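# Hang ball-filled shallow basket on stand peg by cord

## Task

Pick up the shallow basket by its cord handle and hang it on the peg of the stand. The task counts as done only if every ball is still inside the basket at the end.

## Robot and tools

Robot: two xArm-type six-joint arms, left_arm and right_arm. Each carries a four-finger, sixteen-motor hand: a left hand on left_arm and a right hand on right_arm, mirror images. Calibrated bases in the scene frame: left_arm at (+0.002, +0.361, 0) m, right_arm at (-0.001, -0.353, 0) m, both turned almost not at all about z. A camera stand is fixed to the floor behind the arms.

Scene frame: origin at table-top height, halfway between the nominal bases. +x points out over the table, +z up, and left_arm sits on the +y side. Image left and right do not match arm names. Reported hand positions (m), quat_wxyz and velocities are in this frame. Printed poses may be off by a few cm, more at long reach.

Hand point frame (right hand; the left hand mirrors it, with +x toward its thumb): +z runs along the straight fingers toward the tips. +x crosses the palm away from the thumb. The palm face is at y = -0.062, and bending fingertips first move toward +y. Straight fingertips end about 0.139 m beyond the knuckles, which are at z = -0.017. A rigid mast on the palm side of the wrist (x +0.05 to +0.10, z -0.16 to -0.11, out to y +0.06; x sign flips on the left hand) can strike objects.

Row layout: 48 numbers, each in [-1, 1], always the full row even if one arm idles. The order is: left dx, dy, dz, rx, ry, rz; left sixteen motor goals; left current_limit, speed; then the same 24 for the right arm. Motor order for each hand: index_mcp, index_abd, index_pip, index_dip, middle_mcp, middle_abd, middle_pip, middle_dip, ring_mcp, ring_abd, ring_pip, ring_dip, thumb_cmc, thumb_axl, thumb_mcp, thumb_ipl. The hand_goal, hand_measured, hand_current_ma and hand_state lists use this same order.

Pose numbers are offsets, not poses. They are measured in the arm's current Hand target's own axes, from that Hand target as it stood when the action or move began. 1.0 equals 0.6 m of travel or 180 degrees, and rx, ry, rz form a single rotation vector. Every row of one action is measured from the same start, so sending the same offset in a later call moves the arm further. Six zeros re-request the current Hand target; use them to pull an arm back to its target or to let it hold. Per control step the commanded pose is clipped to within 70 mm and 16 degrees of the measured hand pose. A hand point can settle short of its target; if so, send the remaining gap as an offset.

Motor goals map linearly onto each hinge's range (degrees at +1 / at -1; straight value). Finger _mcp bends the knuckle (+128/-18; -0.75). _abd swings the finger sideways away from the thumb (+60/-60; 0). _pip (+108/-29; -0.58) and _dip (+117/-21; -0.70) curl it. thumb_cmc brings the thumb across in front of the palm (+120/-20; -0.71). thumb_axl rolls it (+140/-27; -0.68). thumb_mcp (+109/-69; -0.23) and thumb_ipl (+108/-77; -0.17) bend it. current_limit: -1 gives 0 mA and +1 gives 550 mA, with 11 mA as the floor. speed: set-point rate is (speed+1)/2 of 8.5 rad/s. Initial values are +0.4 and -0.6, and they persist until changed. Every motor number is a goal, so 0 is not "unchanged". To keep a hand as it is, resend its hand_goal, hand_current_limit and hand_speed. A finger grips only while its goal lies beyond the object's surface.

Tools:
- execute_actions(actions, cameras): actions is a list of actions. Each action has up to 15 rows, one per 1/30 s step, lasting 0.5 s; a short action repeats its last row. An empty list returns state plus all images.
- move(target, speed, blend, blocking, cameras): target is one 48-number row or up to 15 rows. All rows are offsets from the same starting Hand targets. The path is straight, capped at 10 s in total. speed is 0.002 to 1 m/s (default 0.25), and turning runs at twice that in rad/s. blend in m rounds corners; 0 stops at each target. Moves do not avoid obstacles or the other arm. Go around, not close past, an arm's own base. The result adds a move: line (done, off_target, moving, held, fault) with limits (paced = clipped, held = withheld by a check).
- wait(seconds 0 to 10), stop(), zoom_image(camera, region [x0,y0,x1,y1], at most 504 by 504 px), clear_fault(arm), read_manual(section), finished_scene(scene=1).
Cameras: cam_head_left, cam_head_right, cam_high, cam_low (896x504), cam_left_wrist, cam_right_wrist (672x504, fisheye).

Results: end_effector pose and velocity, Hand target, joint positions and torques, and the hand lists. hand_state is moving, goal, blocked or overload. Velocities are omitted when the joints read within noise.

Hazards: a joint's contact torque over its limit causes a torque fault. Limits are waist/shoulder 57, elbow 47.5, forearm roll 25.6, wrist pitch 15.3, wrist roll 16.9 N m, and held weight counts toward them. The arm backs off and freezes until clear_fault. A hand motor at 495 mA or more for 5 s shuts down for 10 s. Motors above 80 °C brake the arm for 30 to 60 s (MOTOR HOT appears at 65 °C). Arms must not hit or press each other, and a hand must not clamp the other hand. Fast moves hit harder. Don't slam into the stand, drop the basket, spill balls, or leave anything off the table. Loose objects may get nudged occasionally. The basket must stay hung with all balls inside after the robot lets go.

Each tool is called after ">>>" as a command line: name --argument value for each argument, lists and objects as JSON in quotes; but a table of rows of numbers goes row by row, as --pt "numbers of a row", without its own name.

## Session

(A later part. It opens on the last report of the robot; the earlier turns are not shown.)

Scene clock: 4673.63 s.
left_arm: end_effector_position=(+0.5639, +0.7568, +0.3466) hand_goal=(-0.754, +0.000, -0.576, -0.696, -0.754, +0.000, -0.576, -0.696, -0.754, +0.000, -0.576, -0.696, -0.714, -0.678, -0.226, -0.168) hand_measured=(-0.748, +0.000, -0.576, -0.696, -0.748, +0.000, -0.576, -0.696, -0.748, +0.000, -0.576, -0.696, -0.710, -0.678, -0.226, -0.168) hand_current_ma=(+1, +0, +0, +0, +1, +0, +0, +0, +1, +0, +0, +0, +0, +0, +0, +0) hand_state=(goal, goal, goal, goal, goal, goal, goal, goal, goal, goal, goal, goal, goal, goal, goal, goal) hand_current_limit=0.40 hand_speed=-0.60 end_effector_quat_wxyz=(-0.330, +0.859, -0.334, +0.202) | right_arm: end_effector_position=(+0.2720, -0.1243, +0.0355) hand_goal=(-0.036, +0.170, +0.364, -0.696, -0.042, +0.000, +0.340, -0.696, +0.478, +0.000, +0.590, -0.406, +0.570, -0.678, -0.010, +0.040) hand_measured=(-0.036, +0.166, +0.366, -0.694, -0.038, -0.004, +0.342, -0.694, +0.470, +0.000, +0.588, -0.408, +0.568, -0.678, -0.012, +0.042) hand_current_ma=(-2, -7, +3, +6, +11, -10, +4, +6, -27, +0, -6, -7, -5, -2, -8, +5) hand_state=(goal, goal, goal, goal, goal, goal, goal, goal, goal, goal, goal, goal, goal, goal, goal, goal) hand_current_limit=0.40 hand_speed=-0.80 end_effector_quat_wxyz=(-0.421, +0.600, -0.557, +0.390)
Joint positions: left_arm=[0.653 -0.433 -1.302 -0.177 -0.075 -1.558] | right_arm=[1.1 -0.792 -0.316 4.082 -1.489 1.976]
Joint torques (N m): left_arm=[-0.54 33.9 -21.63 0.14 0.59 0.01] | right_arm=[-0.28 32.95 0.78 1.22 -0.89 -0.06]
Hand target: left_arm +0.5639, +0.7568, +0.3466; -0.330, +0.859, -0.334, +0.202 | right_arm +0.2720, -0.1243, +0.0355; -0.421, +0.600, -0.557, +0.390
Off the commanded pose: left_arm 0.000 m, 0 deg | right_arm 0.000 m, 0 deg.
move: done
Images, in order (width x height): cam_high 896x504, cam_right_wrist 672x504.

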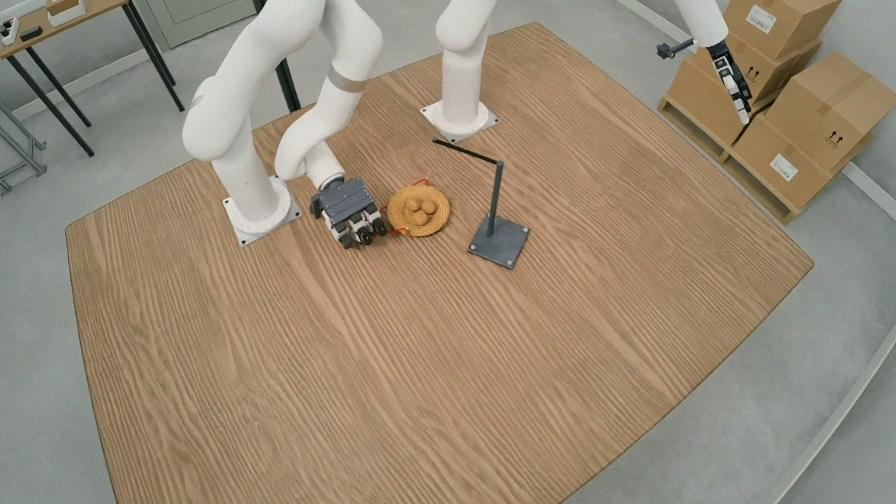

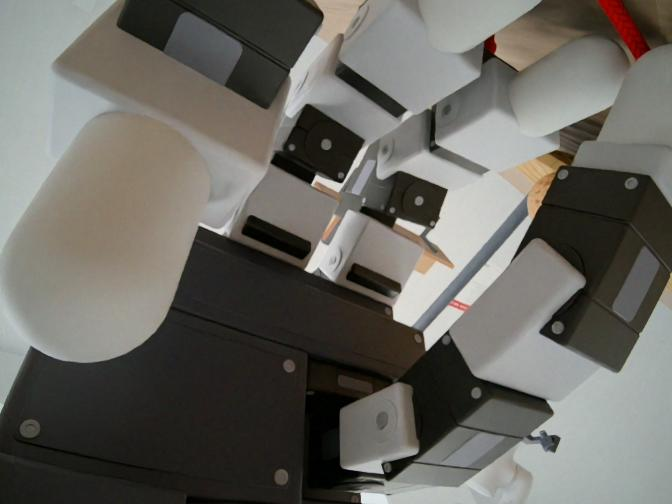

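>>> move --pt "0 0 0 0 0 0 -0.754 0 -0.576 -0.696 -0.754 0 -0.576 -0.696 -0.754 0 -0.576 -0.696 -0.714 -0.678 -0.226 -0.168 0.4 -0.6 0 0 0 0 0 0 -0.036 0.17 0.364 -0.696 -0.041 0 0.34 -0.696 0.479 0 0.591 -0.406 0.571 -0.678 0.06 -0.05 0.4 -0.85" --pt "0 0 0 0 0 0 -0.754 0 -0.576 -0.696 -0.754 0 -0.576 -0.696 -0.754 0 -0.576 -0.696 -0.714 -0.678 -0.226 -0.168 0.4 -0.6 0 0 0 0 0 0 0.12 0.17 0.364 -0.696 -0.041 0 0.34 -0.696 0.479 0 0.591 -0.406 0.571 -0.678 0.15 -0.064 0.5 -0.85" --speed 0.08 --cameras '["cam_high","cam_right_wrist"]'

>>> zoom_image --camera "cam_high" --region '[340, 150, 460, 250]'

>>> zoom_image --camera "cam_right_wrist" --region '[420, 0, 672, 168]'

Scene clock: 4692.97 s.
left_arm: end_effector_position=(+0.5639, +0.7568, +0.3466) hand_goal=(-0.754, +0.000, -0.576, -0.696, -0.754, +0.000, -0.576, -0.696, -0.754, +0.000, -0.576, -0.696, -0.714, -0.678, -0.226, -0.168) hand_measured=(-0.748, +0.000, -0.576, -0.696, -0.748, +0.000, -0.576, -0.696, -0.748, +0.000, -0.576, -0.696, -0.710, -0.678, -0.226, -0.168) hand_current_ma=(+1, +0, +0, +0, +1, +0, +0, +0, +1, +0, +0, +0, +0, +0, +0, +0) hand_state=(goal, goal, goal, goal, goal, goal, goal, goal, goal, goal, goal, goal, goal, goal, goal, goal) hand_current_limit=0.40 hand_speed=-0.60 end_effector_quat_wxyz=(-0.330, +0.859, -0.334, +0.202) | right_arm: end_effector_position=(+0.2720, -0.1243, +0.0355) hand_goal=(+0.120, +0.170, +0.364, -0.696, -0.042, +0.000, +0.340, -0.696, +0.478, +0.000, +0.590, -0.406, +0.570, -0.678, +0.150, -0.064) hand_measured=(+0.000, +0.166, +0.344, -0.702, -0.038, -0.004, +0.342, -0.694, +0.470, +0.000, +0.588, -0.408, +0.570, -0.678, +0.078, -0.080) hand_current_ma=(-412, -7, -64, -19, +11, -10, +4, +6, -27, +0, -6, -7, +1, -2, -385, -72) hand_state=(blocked, goal, goal, goal, goal, goal, goal, goal, goal, goal, goal, goal, goal, goal, blocked, goal) hand_current_limit=0.50 hand_speed=-0.85 end_effector_quat_wxyz=(-0.421, +0.600, -0.557, +0.390)
Joint positions: left_arm=[0.653 -0.433 -1.302 -0.177 -0.075 -1.558] | right_arm=[1.1 -0.792 -0.316 4.082 -1.489 1.976]
Joint torques (N m): left_arm=[-0.98 34.48 -21.54 0.37 0.63 0.01] | right_arm=[0.93 33.98 0.55 1.22 -0.93 -0.39]
Hand target: left_arm +0.5639, +0.7568, +0.3466; -0.330, +0.859, -0.334, +0.202 | right_arm +0.2720, -0.1243, +0.0355; -0.421, +0.600, -0.557, +0.390
Off the commanded pose: left_arm 0.000 m, 0 deg | right_arm 0.000 m, 0 deg.
move: done
Images, in order (width x height): cam_high 896x504, cam_right_wrist 672x504.

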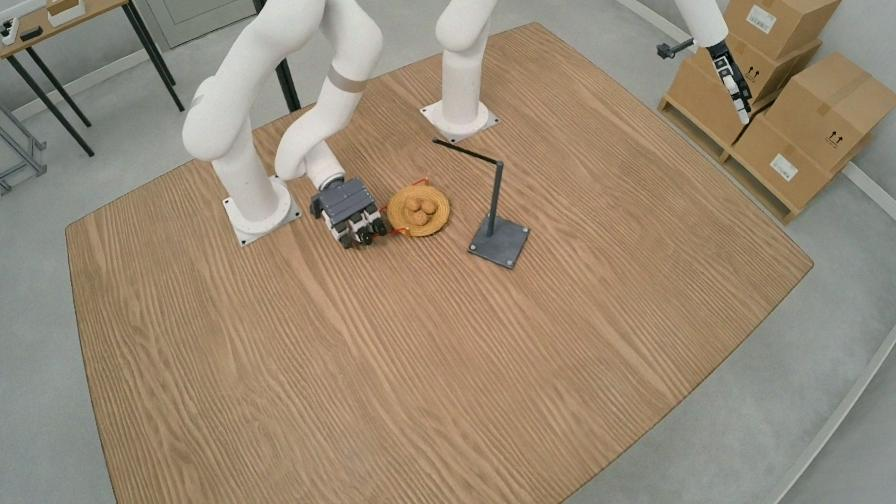

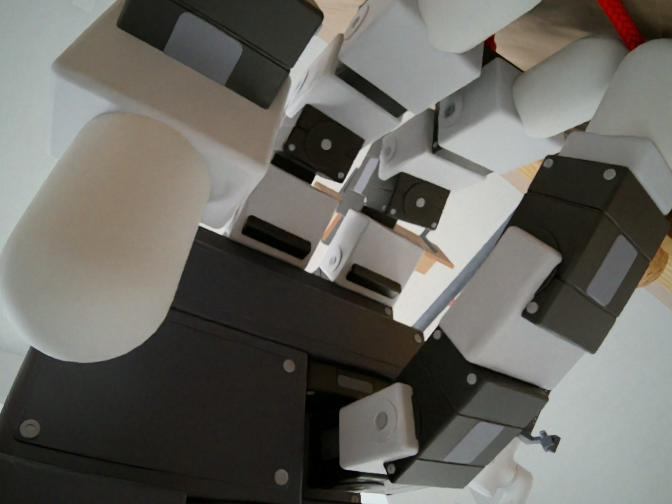

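Scaled by 4.200.

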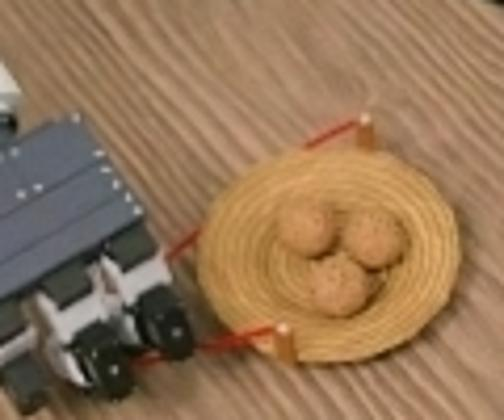

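Scaled by 2.000 from the camera's 672x504 image, which has a finer 960x720 frame.

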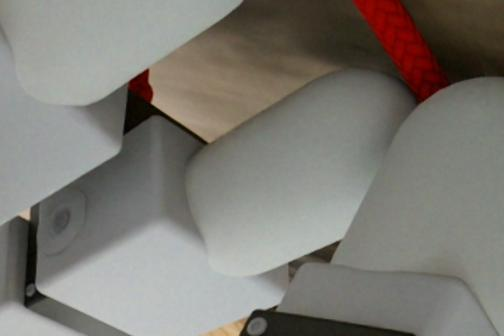

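>>> move --pt "0 0 0 0 0 0 -0.754 0 -0.576 -0.696 -0.754 0 -0.576 -0.696 -0.754 0 -0.576 -0.696 -0.714 -0.678 -0.226 -0.168 0.4 -0.6 0 0 0 0 0 0 0.12 0.17 0.364 -0.696 -0.11 0 0.49 -0.696 0.479 0 0.591 -0.406 0.571 -0.678 0.15 -0.064 0.5 -0.8" --pt "0 0 0 0 0 0 -0.754 0 -0.576 -0.696 -0.754 0 -0.576 -0.696 -0.754 0 -0.576 -0.696 -0.714 -0.678 -0.226 -0.168 0.4 -0.6 0 0 0 0 0 0 0.12 0.17 0.364 -0.696 -0.18 0 0.63 -0.696 0.479 0 0.591 -0.406 0.571 -0.678 0.15 -0.064 0.5 -0.8" --pt "0 0 0 0 0 0 -0.754 0 -0.576 -0.696 -0.754 0 -0.576 -0.696 -0.754 0 -0.576 -0.696 -0.714 -0.678 -0.226 -0.168 0.4 -0.6 0 0 0 0 0 0 0.12 0.17 0.364 -0.696 -0.247 0 0.778 -0.696 0.479 0 0.591 -0.406 0.571 -0.678 0.15 -0.064 0.5 -0.8" --pt "0 0 0 0 0 0 -0.754 0 -0.576 -0.696 -0.754 0 -0.576 -0.696 -0.754 0 -0.576 -0.696 -0.714 -0.678 -0.226 -0.168 0.4 -0.6 0 -0.0313 -0.0114 0 0 0 0.12 0.17 0.364 -0.696 -0.247 0 0.778 -0.696 0.479 0 0.591 -0.406 0.571 -0.678 0.15 -0.064 0.5 -0.8" --speed 0.05 --cameras '["cam_high","cam_right_wrist"]'

>>> zoom_image --camera "cam_high" --region '[340, 150, 460, 250]'

>>> zoom_image --camera "cam_right_wrist" --region '[420, 0, 672, 168]'

Scene clock: 4765.87 s.
left_arm: end_effector_position=(+0.5639, +0.7568, +0.3466) hand_goal=(-0.754, +0.000, -0.576, -0.696, -0.754, +0.000, -0.576, -0.696, -0.754, +0.000, -0.576, -0.696, -0.714, -0.678, -0.226, -0.168) hand_measured=(-0.748, +0.000, -0.576, -0.696, -0.748, +0.000, -0.576, -0.696, -0.748, +0.000, -0.576, -0.696, -0.710, -0.678, -0.226, -0.168) hand_current_ma=(+1, +0, +0, +0, +1, +0, +0, +0, +1, +0, +0, +0, +0, +0, +0, +0) hand_state=(goal, goal, goal, goal, goal, goal, goal, goal, goal, goal, goal, goal, goal, goal, goal, goal) hand_current_limit=0.40 hand_speed=-0.60 end_effector_quat_wxyz=(-0.330, +0.859, -0.334, +0.202) | right_arm: end_effector_position=(+0.2720, -0.1243, +0.0555) hand_goal=(+0.120, +0.170, +0.364, -0.696, -0.248, +0.000, +0.778, -0.696, +0.478, +0.000, +0.590, -0.406, +0.570, -0.678, +0.150, -0.064) hand_measured=(+0.000, +0.166, +0.344, -0.702, -0.240, -0.002, +0.770, -0.694, +0.470, +0.000, +0.588, -0.408, +0.570, -0.678, +0.078, -0.080) hand_current_ma=(-413, -7, -65, -19, +27, -6, -20, +6, -27, +0, -6, -7, +1, -2, -385, -73) hand_state=(blocked, goal, goal, goal, goal, goal, goal, goal, goal, goal, goal, goal, goal, goal, blocked, goal) hand_current_limit=0.50 hand_speed=-0.80 end_effector_quat_wxyz=(-0.421, +0.600, -0.557, +0.390)
Joint positions: left_arm=[0.653 -0.433 -1.302 -0.177 -0.075 -1.558] | right_arm=[1.1 -0.707 -0.285 4.086 -1.457 1.932]
Joint torques (N m): left_arm=[-1.02 34.37 -21.7 0.4 0.68 0.03] | right_arm=[0.62 35.84 -0.77 1.7 -1.06 -0.37]
Hand target: left_arm +0.5639, +0.7568, +0.3466; -0.330, +0.859, -0.334, +0.202 | right_arm +0.2720, -0.1243, +0.0555; -0.421, +0.600, -0.557, +0.390
Off the commanded pose: left_arm 0.000 m, 0 deg | right_arm 0.000 m, 0 deg.
move: done
Images, in order (width x height): cam_high 896x504, cam_right_wrist 672x504.

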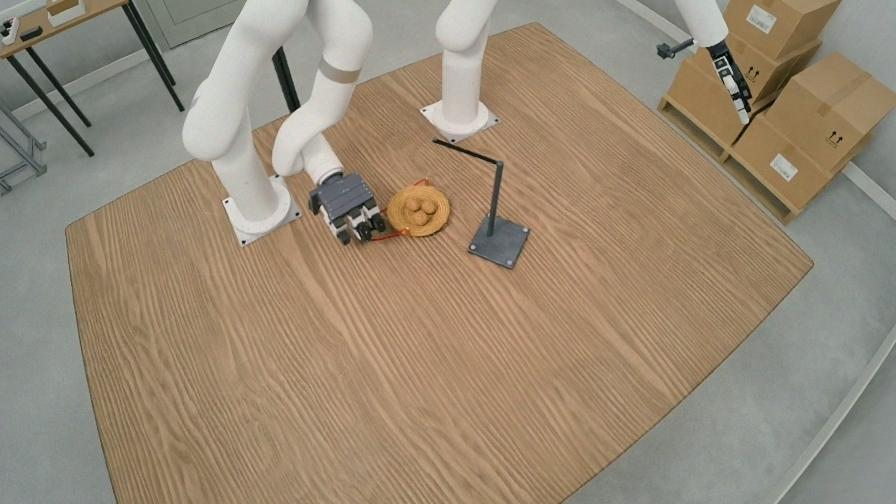

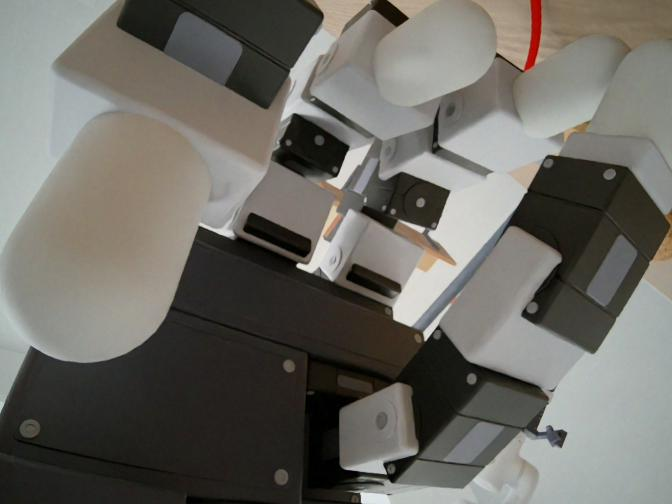

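Scaled by 4.200.

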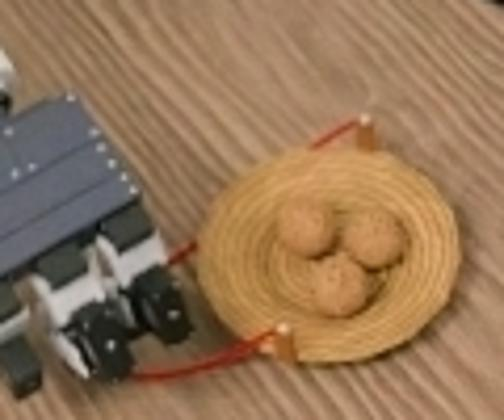

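Scaled by 2.000 from the camera's 672x504 image, which has a finer 960x720 frame.

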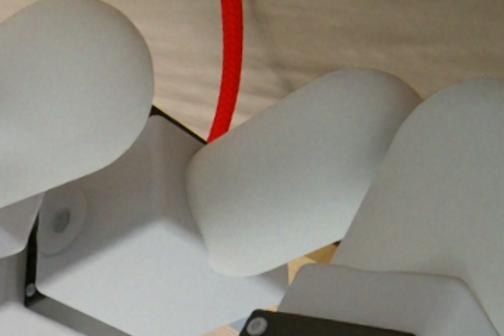

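>>> move --target '[0,0,0,0,0,0,-0.754,0,-0.576,-0.696,-0.754,0,-0.576,-0.696,-0.754,0,-0.576,-0.696,-0.714,-0.678,-0.226,-0.168,0.4,-0.6, -0.0595,0.0422,-0.1161,0,0,0,0.12,0.17,0.364,-0.696,-0.247,0,0.778,-0.696,0.479,0,0.591,-0.406,0.571,-0.678,0.15,-0.064,0.5,-0.8]' --speed 0.05 --cameras '["cam_high","cam_right_wrist","cam_head_left"]'

>>> zoom_image --camera "cam_high" --region '[340, 150, 460, 250]'

>>> zoom_image --camera "cam_head_left" --region '[370, 300, 490, 460]'

Scene clock: 4791.57 s.
left_arm: end_effector_position=(+0.5639, +0.7568, +0.3466) hand_goal=(-0.754, +0.000, -0.576, -0.696, -0.754, +0.000, -0.576, -0.696, -0.754, +0.000, -0.576, -0.696, -0.714, -0.678, -0.226, -0.168) hand_measured=(-0.748, +0.000, -0.576, -0.696, -0.748, +0.000, -0.576, -0.696, -0.748, +0.000, -0.576, -0.696, -0.710, -0.678, -0.226, -0.168) hand_current_ma=(+1, +0, +0, +0, +1, +0, +0, +0, +1, +0, +0, +0, +0, +0, +0, +0) hand_state=(goal, goal, goal, goal, goal, goal, goal, goal, goal, goal, goal, goal, goal, goal, goal, goal) hand_current_limit=0.40 hand_speed=-0.60 end_effector_quat_wxyz=(-0.330, +0.859, -0.334, +0.202) | right_arm: end_effector_position=(+0.1954, -0.0943, +0.0555) hand_goal=(+0.120, +0.170, +0.364, -0.696, -0.248, +0.000, +0.778, -0.696, +0.478, +0.000, +0.590, -0.406, +0.570, -0.678, +0.150, -0.064) hand_measured=(+0.000, +0.166, +0.344, -0.702, -0.240, -0.002, +0.770, -0.694, +0.470, +0.000, +0.588, -0.408, +0.570, -0.678, +0.078, -0.080) hand_current_ma=(-412, -7, -65, -19, +26, -6, -20, +6, -27, +0, -6, -7, +1, -2, -385, -73) hand_state=(blocked, goal, goal, goal, goal, goal, goal, goal, goal, goal, goal, goal, goal, goal, blocked, goal) hand_current_limit=0.50 hand_speed=-0.80 end_effector_quat_wxyz=(-0.421, +0.600, -0.557, +0.390)
Joint positions: left_arm=[0.653 -0.433 -1.302 -0.177 -0.075 -1.558] | right_arm=[1.474 -0.704 -0.302 4.421 -1.315 1.982]
Joint torques (N m): left_arm=[-0.76 34.41 -21.65 0.07 0.68 0.07] | right_arm=[3.65 35.14 -2.3 1.74 -1.02 -0.35]
Hand target: left_arm +0.5639, +0.7568, +0.3466; -0.330, +0.859, -0.334, +0.202 | right_arm +0.1954, -0.0943, +0.0555; -0.421, +0.600, -0.557, +0.390
Off the commanded pose: left_arm 0.000 m, 0 deg | right_arm 0.000 m, 0 deg.
move: done
Images, in order (width x height): cam_head_left 896x504, cam_high 896x504, cam_right_wrist 672x504.

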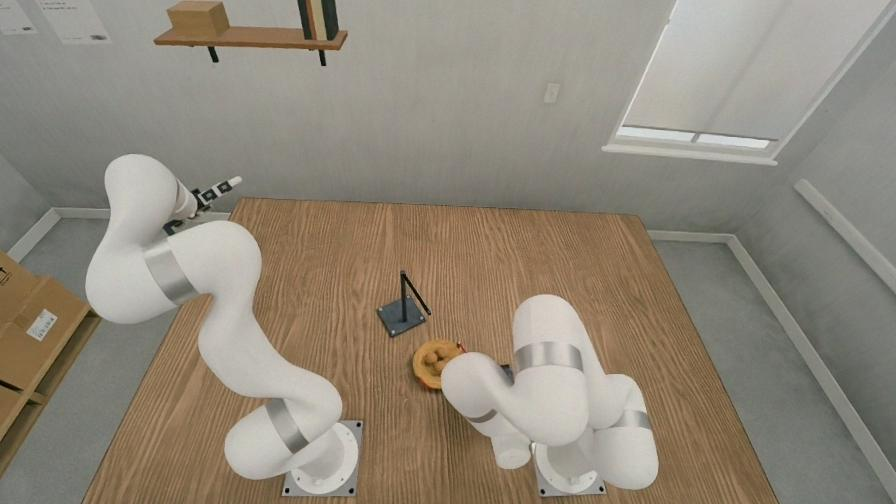

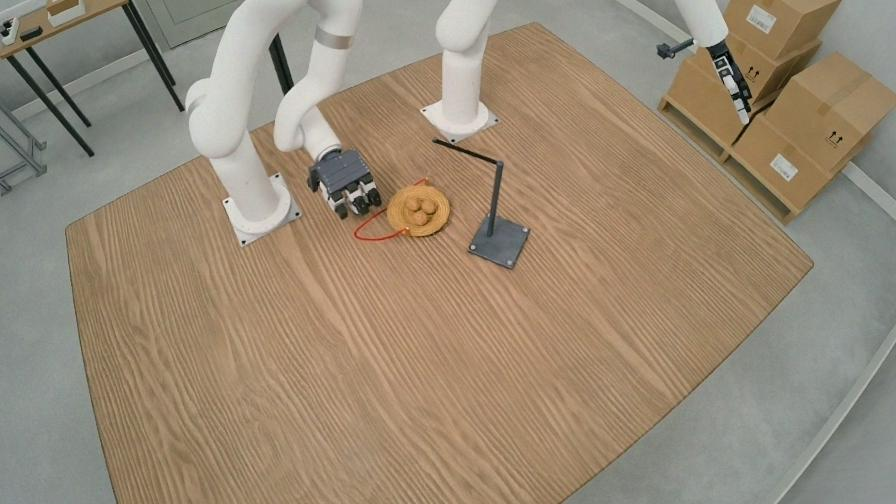

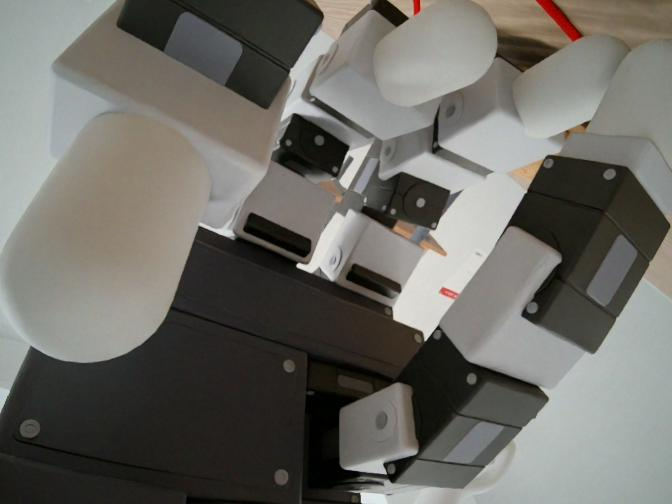

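Scaled by 4.200.

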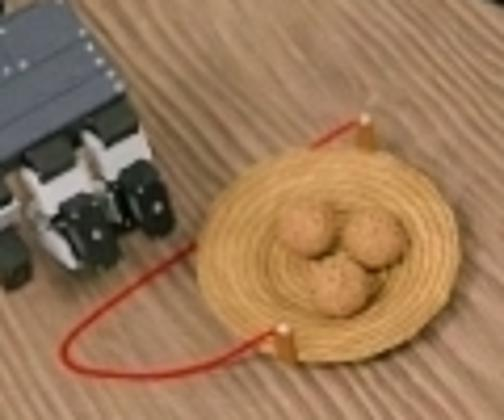

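Scaled by 3.150.

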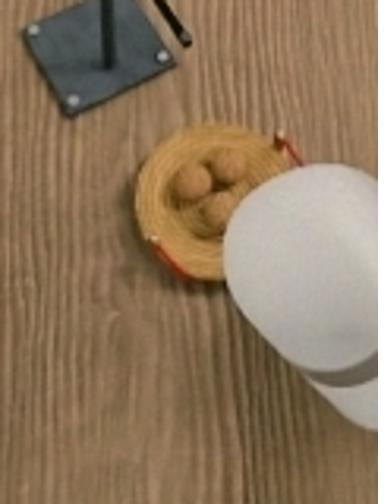

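>>> move --pt "0 0 0 0 0 0 -0.754 0 -0.576 -0.696 -0.754 0 -0.576 -0.696 -0.754 0 -0.576 -0.696 -0.714 -0.678 -0.226 -0.168 0.4 -0.6 0 -0.157 -0.057 0 0 0 -0.204 0 0.47 -0.696 -0.247 0 0.778 -0.696 0.479 0 0.591 -0.406 0.571 -0.678 -0.111 0.1 0.4 -0.6" --pt "0 0 0 0 0 0 -0.754 0 -0.576 -0.696 -0.754 0 -0.576 -0.696 -0.754 0 -0.576 -0.696 -0.714 -0.678 -0.226 -0.168 0.4 -0.6 0.355 -0.2837 0.0569 0 0 0 -0.204 0 0.47 -0.696 -0.247 0 0.778 -0.696 0.479 0 0.591 -0.406 0.571 -0.678 -0.111 0.1 0.4 -0.6" --speed 0.2 --blend '[0.04,0]' --cameras '["cam_high","cam_low","cam_head_left","cam_head_right"]'

>>> zoom_image --camera "cam_high" --region '[340, 150, 460, 250]'

>>> zoom_image --camera "cam_head_left" --region '[390, 320, 530, 430]'

>>> zoom_image --camera "cam_head_right" --region '[350, 300, 500, 420]'

Scene clock: 4988.73 s.
left_arm: end_effector_position=(+0.5639, +0.7568, +0.3466) hand_goal=(-0.754, +0.000, -0.576, -0.696, -0.754, +0.000, -0.576, -0.696, -0.754, +0.000, -0.576, -0.696, -0.714, -0.678, -0.226, -0.168) hand_measured=(-0.748, +0.000, -0.576, -0.696, -0.748, +0.000, -0.576, -0.696, -0.748, +0.000, -0.576, -0.696, -0.710, -0.678, -0.226, -0.168) hand_current_ma=(+1, +0, +0, +0, +1, +0, +0, +0, +1, +0, +0, +0, +0, +0, +0, +0) hand_state=(goal, goal, goal, goal, goal, goal, goal, goal, goal, goal, goal, goal, goal, goal, goal, goal) hand_current_limit=0.40 hand_speed=-0.60 end_effector_quat_wxyz=(-0.330, +0.859, -0.334, +0.202) | right_arm: end_effector_position=(+0.2144, -0.1318, +0.1613) hand_goal=(-0.204, +0.000, +0.470, -0.696, -0.248, +0.000, +0.778, -0.696, +0.478, +0.000, +0.590, -0.406, +0.570, -0.678, -0.112, +0.100) hand_measured=(-0.196, +0.002, +0.464, -0.700, -0.242, -0.002, +0.770, -0.694, +0.470, +0.000, +0.588, -0.408, +0.570, -0.680, -0.110, +0.098) hand_current_ma=(+21, +6, -16, -8, +20, -5, -20, +6, -27, +0, -6, -7, +0, -5, +7, -7) hand_state=(goal, goal, goal, goal, goal, goal, goal, goal, goal, goal, goal, goal, goal, goal, goal, goal) hand_current_limit=0.40 hand_speed=-0.60 end_effector_quat_wxyz=(-0.422, +0.598, -0.557, +0.393)
Joint positions: left_arm=[0.653 -0.433 -1.302 -0.177 -0.075 -1.558] | right_arm=[1.363 -0.164 -0.109 4.419 -1.245 1.627]
Joint torques (N m): left_arm=[-0.95 34.21 -21.81 0.25 0.66 0.02] | right_arm=[3.75 16.52 -9 0.87 -2.36 0.45]
Hand target: left_arm +0.5639, +0.7568, +0.3466; -0.330, +0.859, -0.334, +0.202 | right_arm +0.2144, -0.1318, +0.1613; -0.422, +0.598, -0.557, +0.393 (not the last commanded pose)
Off the commanded pose: left_arm 0.000 m, 0 deg | right_arm 0.194 m, 0 deg.
move: held (right_arm; a check stopped the path); path passed 1 of 2 targets; limits=held
pose unreachable (right arm): on one or more control steps of this call, first in action 0 (counted from 0), this arm could not follow its commanded pose, so it was not sent that pose on those steps. It may still have moved: this result reports where it is.
cause: moving toward the commanded pose would bring two parts of the arm too close to each other (joints 2 (shoulder) to 4 (forearm roll) lie between them).
Images, in order (width x height): cam_head_left 896x504, cam_head_right 896x504, cam_high 896x504, cam_low 896x504.

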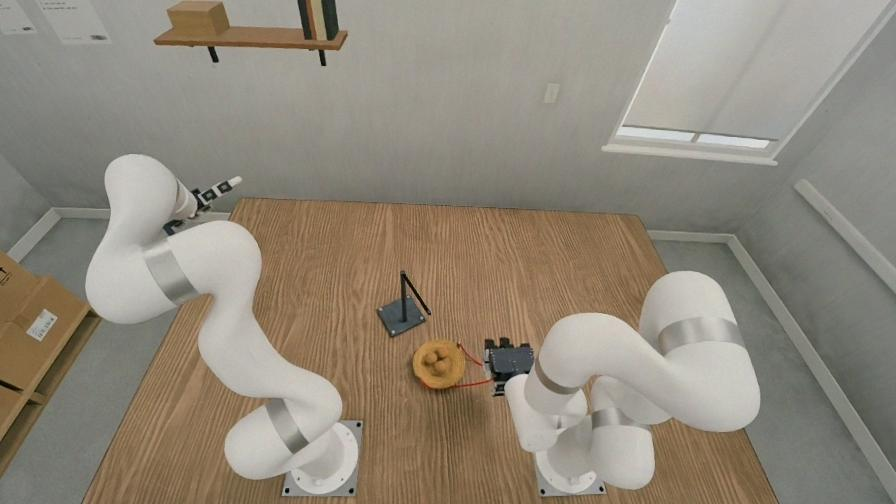

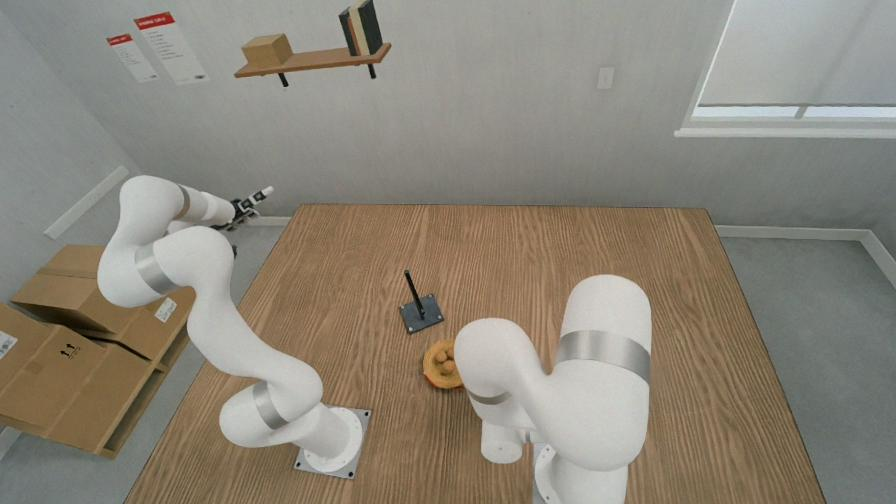

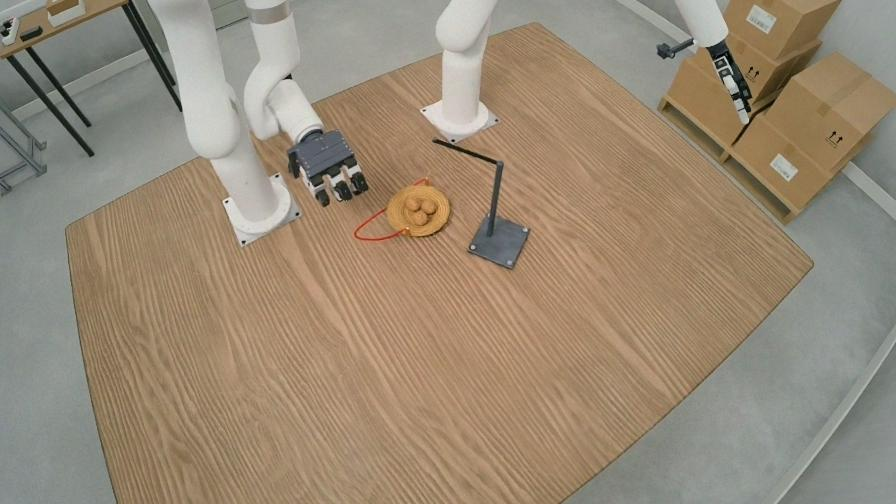

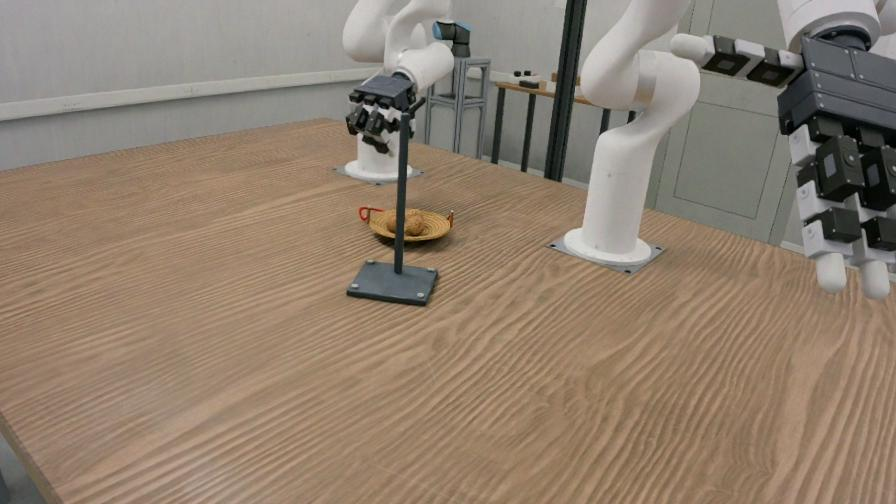

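Scaled by 4.200.

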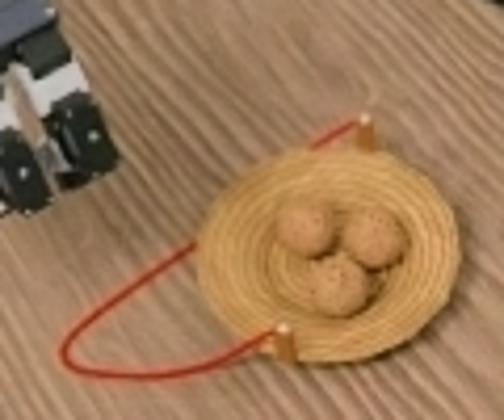

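Scaled by 3.600.

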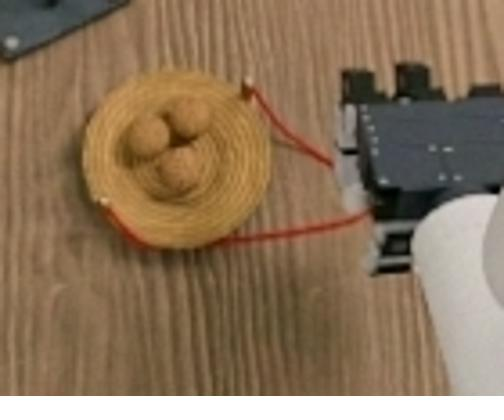

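Scaled by 3.360.

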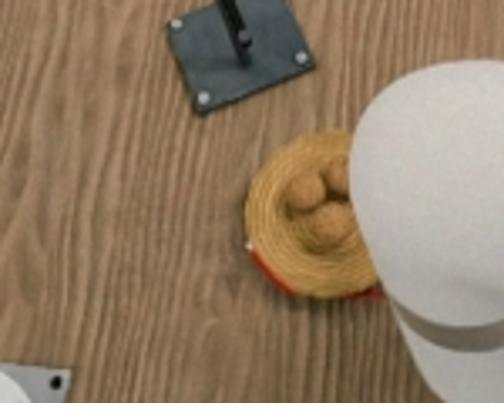

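>>> zoom_image --camera "cam_low" --region '[330, 180, 480, 260]'

>>> zoom_image --camera "cam_head_left" --region '[430, 330, 500, 400]'

Scaled by 3.360.

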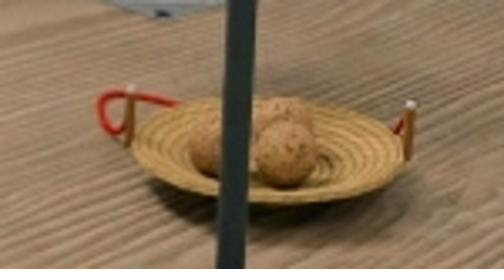

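Scaled by 7.200.

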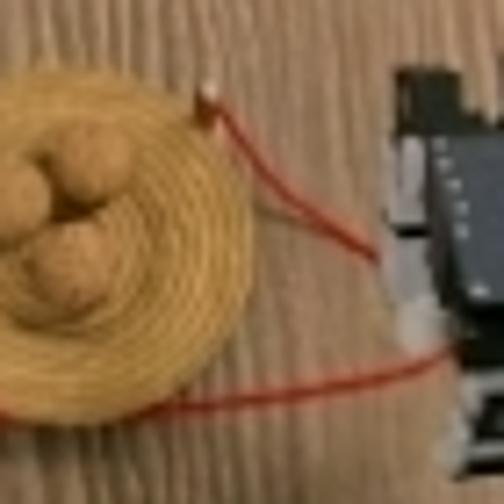

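>>> move --pt "0 0 0 0 0 0 -0.754 0 -0.576 -0.696 -0.754 0 -0.576 -0.696 -0.754 0 -0.576 -0.696 -0.714 -0.678 -0.226 -0.168 0.4 -0.6 -0.0552 0.0903 0.148 0 0.1337 0.0486 -0.95 0 -0.576 -0.696 -0.041 0 0.34 -0.696 0.479 0 0.591 -0.406 0.5 -0.678 -0.674 -0.168 0.4 -0.6" --pt "0 0 0 0 0 0 -0.754 0 -0.576 -0.696 -0.754 0 -0.576 -0.696 -0.754 0 -0.576 -0.696 -0.714 -0.678 -0.226 -0.168 0.4 -0.6 -0.0552 0.1602 0.1733 0 0.1337 0.0486 -0.95 0 -0.576 -0.696 -0.041 0 0.34 -0.696 0.479 0 0.591 -0.406 0.5 -0.678 -0.674 -0.168 0.4 -0.6" --speed '[0.15,0.06]' --cameras '["cam_high","cam_right_wrist"]'

>>> zoom_image --camera "cam_high" --region '[340, 150, 460, 250]'

Scene clock: 5366.87 s.
left_arm: end_effector_position=(+0.5639, +0.7568, +0.3466) hand_goal=(-0.754, +0.000, -0.576, -0.696, -0.754, +0.000, -0.576, -0.696, -0.754, +0.000, -0.576, -0.696, -0.714, -0.678, -0.226, -0.168) hand_measured=(-0.748, +0.000, -0.576, -0.696, -0.748, +0.000, -0.576, -0.696, -0.748, +0.000, -0.576, -0.696, -0.710, -0.678, -0.226, -0.168) hand_current_ma=(+1, +0, +0, +0, +1, +0, +0, +0, +1, +0, +0, +0, +0, +0, +0, +0) hand_state=(goal, goal, goal, goal, goal, goal, goal, goal, goal, goal, goal, goal, goal, goal, goal, goal) hand_current_limit=0.40 hand_speed=-0.60 end_effector_quat_wxyz=(-0.330, +0.859, -0.334, +0.202) | right_arm: end_effector_position=(+0.2776, -0.0940, +0.0359) hand_goal=(-0.950, +0.000, -0.576, -0.696, -0.042, +0.000, +0.340, -0.696, +0.478, +0.000, +0.590, -0.406, +0.500, -0.678, -0.674, -0.168) hand_measured=(-0.928, +0.002, -0.568, -0.698, -0.042, -0.002, +0.342, -0.694, +0.470, +0.000, +0.588, -0.408, +0.504, -0.680, -0.666, -0.166) hand_current_ma=(+81, +6, +24, -5, -1, -4, +3, +6, -27, +0, -6, -7, +10, -4, +34, +10) hand_state=(blocked, goal, goal, goal, goal, goal, goal, goal, goal, goal, goal, goal, goal, goal, goal, goal) hand_current_limit=0.40 hand_speed=-0.60 end_effector_quat_wxyz=(+0.325, -0.459, +0.676, -0.476)
Joint positions: left_arm=[0.653 -0.433 -1.302 -0.177 -0.075 -1.558] | right_arm=[1.237 -0.787 -0.546 4.671 -1.228 1.83]
Joint torques (N m): left_arm=[-1.38 34.09 -21.81 0.32 0.65 -0.03] | right_arm=[-3.64 36.18 -4.73 -0.33 -2.08 0.44]
Hand target: left_arm +0.5639, +0.7568, +0.3466; -0.330, +0.859, -0.334, +0.202 | right_arm +0.2776, -0.0940, +0.0359; +0.325, -0.459, +0.676, -0.476
Off the commanded pose: left_arm 0.000 m, 0 deg | right_arm 0.000 m, 0 deg.
move: done
Images, in order (width x height): cam_high 896x504, cam_right_wrist 672x504.

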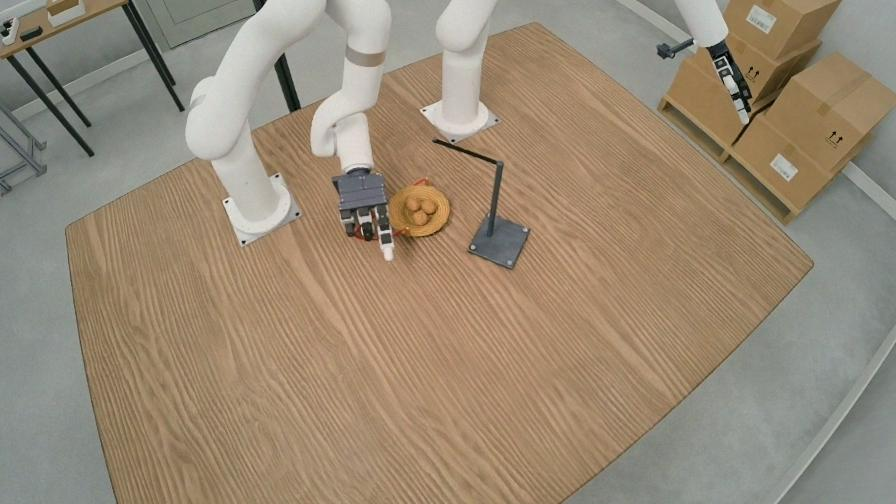

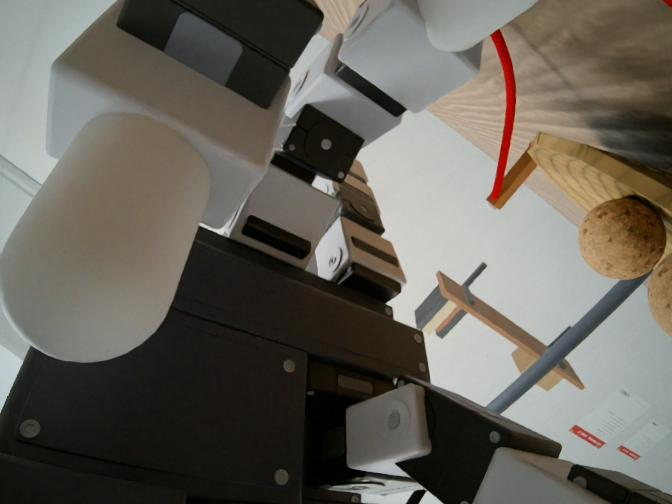

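Scaled by 4.200.

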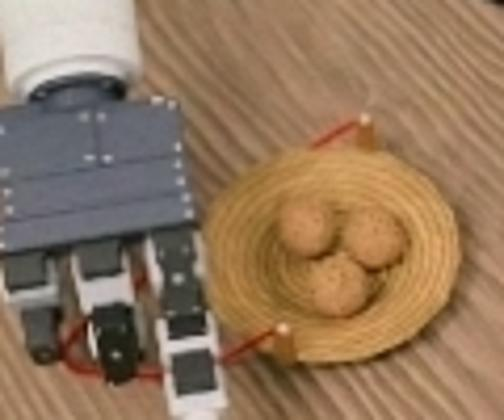

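>>> move --target '[0,0,0,0,0,0,-0.754,0,-0.576,-0.696,-0.754,0,-0.576,-0.696,-0.754,0,-0.576,-0.696,-0.714,-0.678,-0.226,-0.168,0.4,-0.6, 0.0132,0.0522,-0.1392,0,0,0,-0.95,0,-0.576,-0.696,-0.041,0,0.34,-0.696,0.479,0,0.591,-0.406,0.5,-0.678,-0.674,-0.168,0.4,-0.6]' --speed 0.04 --cameras '["cam_high","cam_right_wrist","cam_head_left","cam_head_right"]'

>>> zoom_image --camera "cam_high" --region '[340, 130, 460, 230]'

Scene clock: 5383.97 s.
left_arm: end_effector_position=(+0.5639, +0.7568, +0.3466) hand_goal=(-0.754, +0.000, -0.576, -0.696, -0.754, +0.000, -0.576, -0.696, -0.754, +0.000, -0.576, -0.696, -0.714, -0.678, -0.226, -0.168) hand_measured=(-0.748, +0.000, -0.576, -0.696, -0.748, +0.000, -0.576, -0.696, -0.748, +0.000, -0.576, -0.696, -0.710, -0.678, -0.226, -0.168) hand_current_ma=(+1, +0, +0, +0, +1, +0, +0, +0, +1, +0, +0, +0, +0, +0, +0, +0) hand_state=(goal, goal, goal, goal, goal, goal, goal, goal, goal, goal, goal, goal, goal, goal, goal, goal) hand_current_limit=0.40 hand_speed=-0.60 end_effector_quat_wxyz=(-0.330, +0.859, -0.334, +0.202) | right_arm: end_effector_position=(+0.1917, -0.0687, +0.0343) hand_goal=(-0.950, +0.000, -0.576, -0.696, -0.042, +0.000, +0.340, -0.696, +0.478, +0.000, +0.590, -0.406, +0.500, -0.678, -0.674, -0.168) hand_measured=(-0.928, +0.002, -0.568, -0.698, -0.596, -0.080, +0.312, -0.710, +0.470, +0.000, +0.588, -0.408, +0.504, -0.680, -0.666, -0.166) hand_current_ma=(+81, +6, +24, -5, -385, -280, -97, -47, -27, +0, -6, -7, +10, -4, +34, +10) hand_state=(blocked, goal, goal, goal, blocked, blocked, blocked, goal, goal, goal, goal, goal, goal, goal, goal, goal) hand_current_limit=0.40 hand_speed=-0.60 end_effector_quat_wxyz=(+0.325, -0.459, +0.676, -0.476)
Joint positions: left_arm=[0.653 -0.433 -1.302 -0.177 -0.075 -1.558] | right_arm=[1.513 -0.795 -0.568 4.947 -1.166 1.808]
Joint torques (N m): left_arm=[-1.18 34.36 -21.8 0.38 0.73 0.06] | right_arm=[3.67 31.79 -2.81 1.85 1.68 -0.91]
Hand target: left_arm +0.5639, +0.7568, +0.3466; -0.330, +0.859, -0.334, +0.202 | right_arm +0.1917, -0.0687, +0.0344; +0.325, -0.459, +0.676, -0.476
Off the commanded pose: left_arm 0.000 m, 0 deg | right_arm 0.000 m, 0 deg.
move: done
Images, in order (width x height): cam_head_left 896x504, cam_head_right 896x504, cam_high 896x504, cam_right_wrist 672x504.

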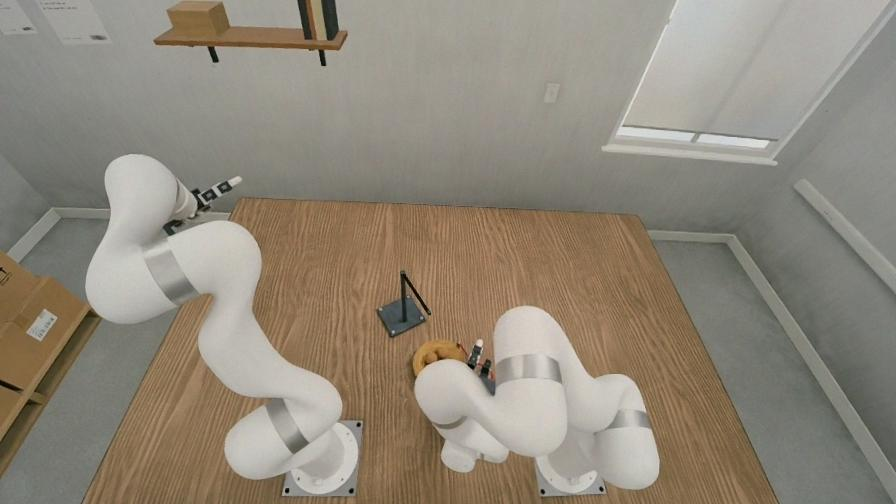

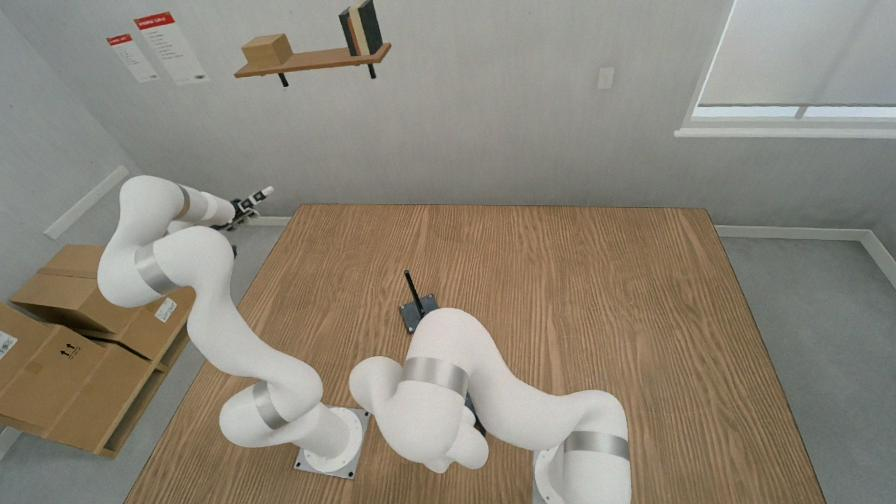

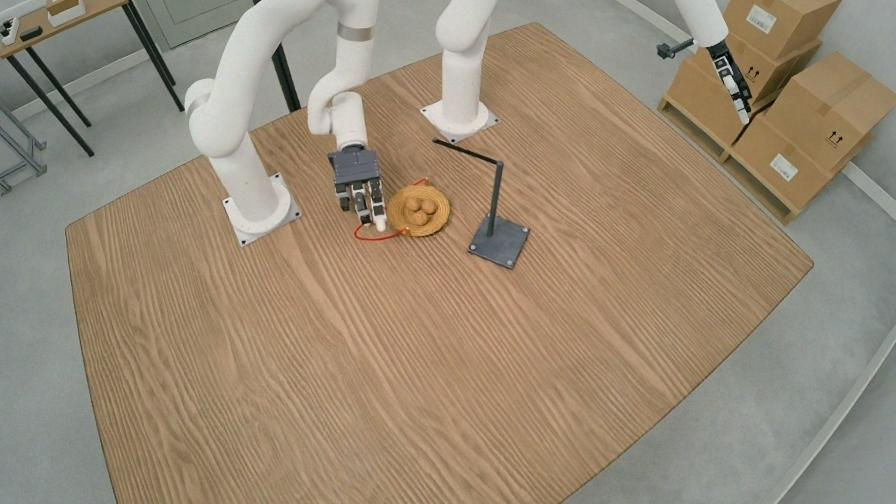

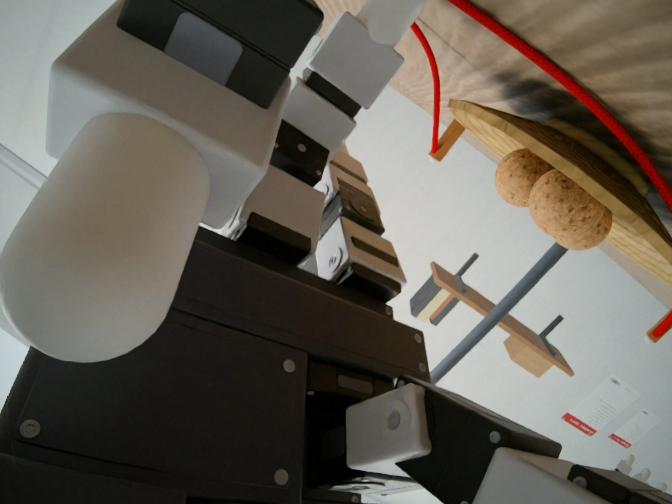

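Scaled by 4.200.

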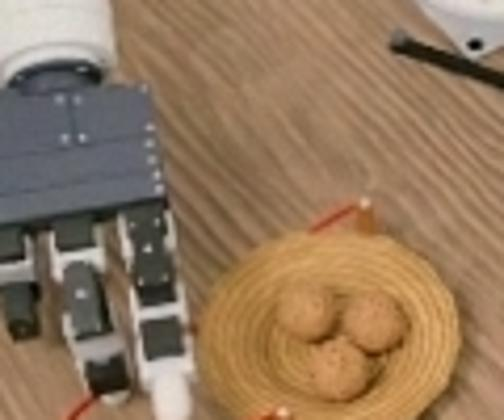

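>>> move --pt "0 0 0 0 0 0 -0.754 0 -0.576 -0.696 -0.754 0 -0.576 -0.696 -0.754 0 -0.576 -0.696 -0.714 -0.678 -0.226 -0.168 0.4 -0.6 0 -0.047 -0.0171 0 0 0 -0.95 0 -0.576 -0.696 -0.041 0 0.34 -0.696 0.479 0 0.591 -0.406 0.5 -0.678 -0.674 -0.168 0.4 -0.6" --pt "0 0 0 0 0 0 -0.754 0 -0.576 -0.696 -0.754 0 -0.576 -0.696 -0.754 0 -0.576 -0.696 -0.714 -0.678 -0.226 -0.168 0.4 -0.6 -0.0127 -0.0978 0.1225 0 0 0 -0.95 0 -0.576 -0.696 -0.041 0 0.34 -0.696 0.479 0 0.591 -0.406 0.5 -0.678 -0.674 -0.168 0.4 -0.6" --pt "0 0 0 0 0 0 -0.754 0 -0.576 -0.696 -0.754 0 -0.576 -0.696 -0.754 0 -0.576 -0.696 -0.714 -0.678 -0.226 -0.168 0.4 -0.6 -0.0127 -0.0528 0.139 0 0 0 -0.95 0 -0.576 -0.696 -0.041 0 0.34 -0.696 0.479 0 0.591 -0.406 0.5 -0.678 -0.674 -0.168 0.4 -0.6" --speed '[0.08,0.12,0.06]' --cameras '["cam_high","cam_right_wrist"]'

>>> zoom_image --camera "cam_high" --region '[340, 150, 460, 250]'

Scene clock: 5426.83 s.
left_arm: end_effector_position=(+0.5639, +0.7568, +0.3466) hand_goal=(-0.754, +0.000, -0.576, -0.696, -0.754, +0.000, -0.576, -0.696, -0.754, +0.000, -0.576, -0.696, -0.714, -0.678, -0.226, -0.168) hand_measured=(-0.748, +0.000, -0.576, -0.696, -0.748, +0.000, -0.576, -0.696, -0.748, +0.000, -0.576, -0.696, -0.710, -0.678, -0.226, -0.168) hand_current_ma=(+1, +0, +0, +0, +1, +0, +0, +0, +1, +0, +0, +0, +0, +0, +0, +0) hand_state=(goal, goal, goal, goal, goal, goal, goal, goal, goal, goal, goal, goal, goal, goal, goal, goal) hand_current_limit=0.40 hand_speed=-0.60 end_effector_quat_wxyz=(-0.330, +0.859, -0.334, +0.202) | right_arm: end_effector_position=(+0.2775, -0.0943, +0.0363) hand_goal=(-0.950, +0.000, -0.576, -0.696, -0.042, +0.000, +0.340, -0.696, +0.478, +0.000, +0.590, -0.406, +0.500, -0.678, -0.674, -0.168) hand_measured=(-0.928, +0.002, -0.568, -0.698, -0.044, -0.002, +0.338, -0.698, +0.470, +0.000, +0.588, -0.408, +0.504, -0.680, -0.666, -0.166) hand_current_ma=(+81, +6, +24, -5, -3, -4, -2, -5, -27, +0, -6, -7, +10, -4, +33, +10) hand_state=(blocked, goal, goal, goal, goal, goal, goal, goal, goal, goal, goal, goal, goal, goal, goal, goal) hand_current_limit=0.40 hand_speed=-0.60 end_effector_quat_wxyz=(+0.325, -0.459, +0.676, -0.476)
Joint positions: left_arm=[0.653 -0.433 -1.302 -0.177 -0.075 -1.558] | right_arm=[1.237 -0.786 -0.545 4.671 -1.228 1.83]
Joint torques (N m): left_arm=[-1.01 34.51 -21.59 0.08 0.6 -0.01] | right_arm=[-3.09 34.58 -5.19 -0.59 -1.92 0.43]
Hand target: left_arm +0.5639, +0.7568, +0.3466; -0.330, +0.859, -0.334, +0.202 | right_arm +0.2775, -0.0943, +0.0362; +0.325, -0.459, +0.676, -0.476
Off the commanded pose: left_arm 0.000 m, 0 deg | right_arm 0.000 m, 0 deg.
move: done
Images, in order (width x height): cam_high 896x504, cam_right_wrist 672x504.

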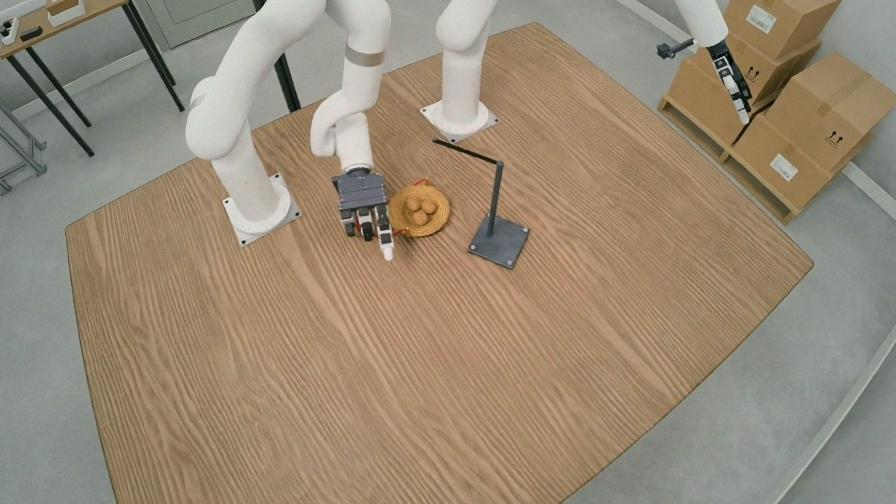

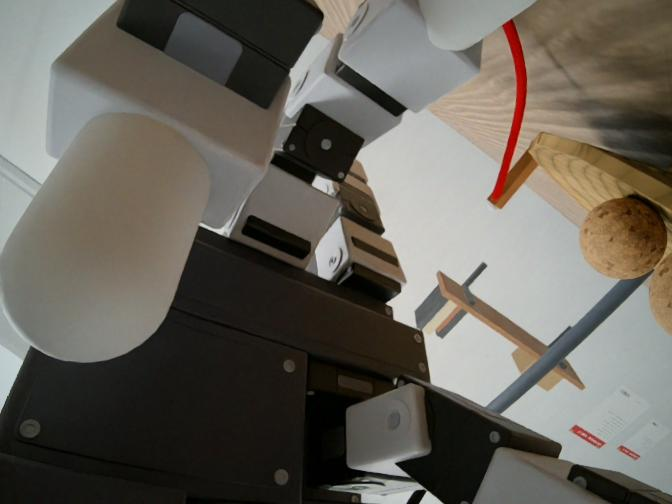

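Scaled by 4.200.

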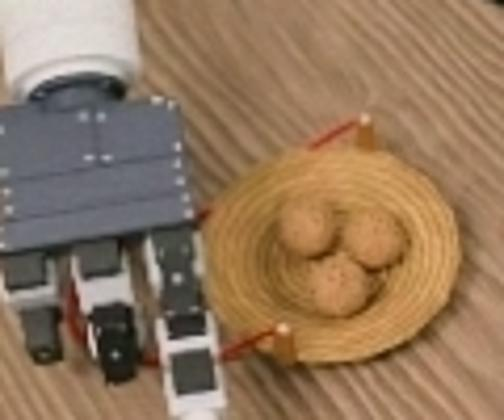

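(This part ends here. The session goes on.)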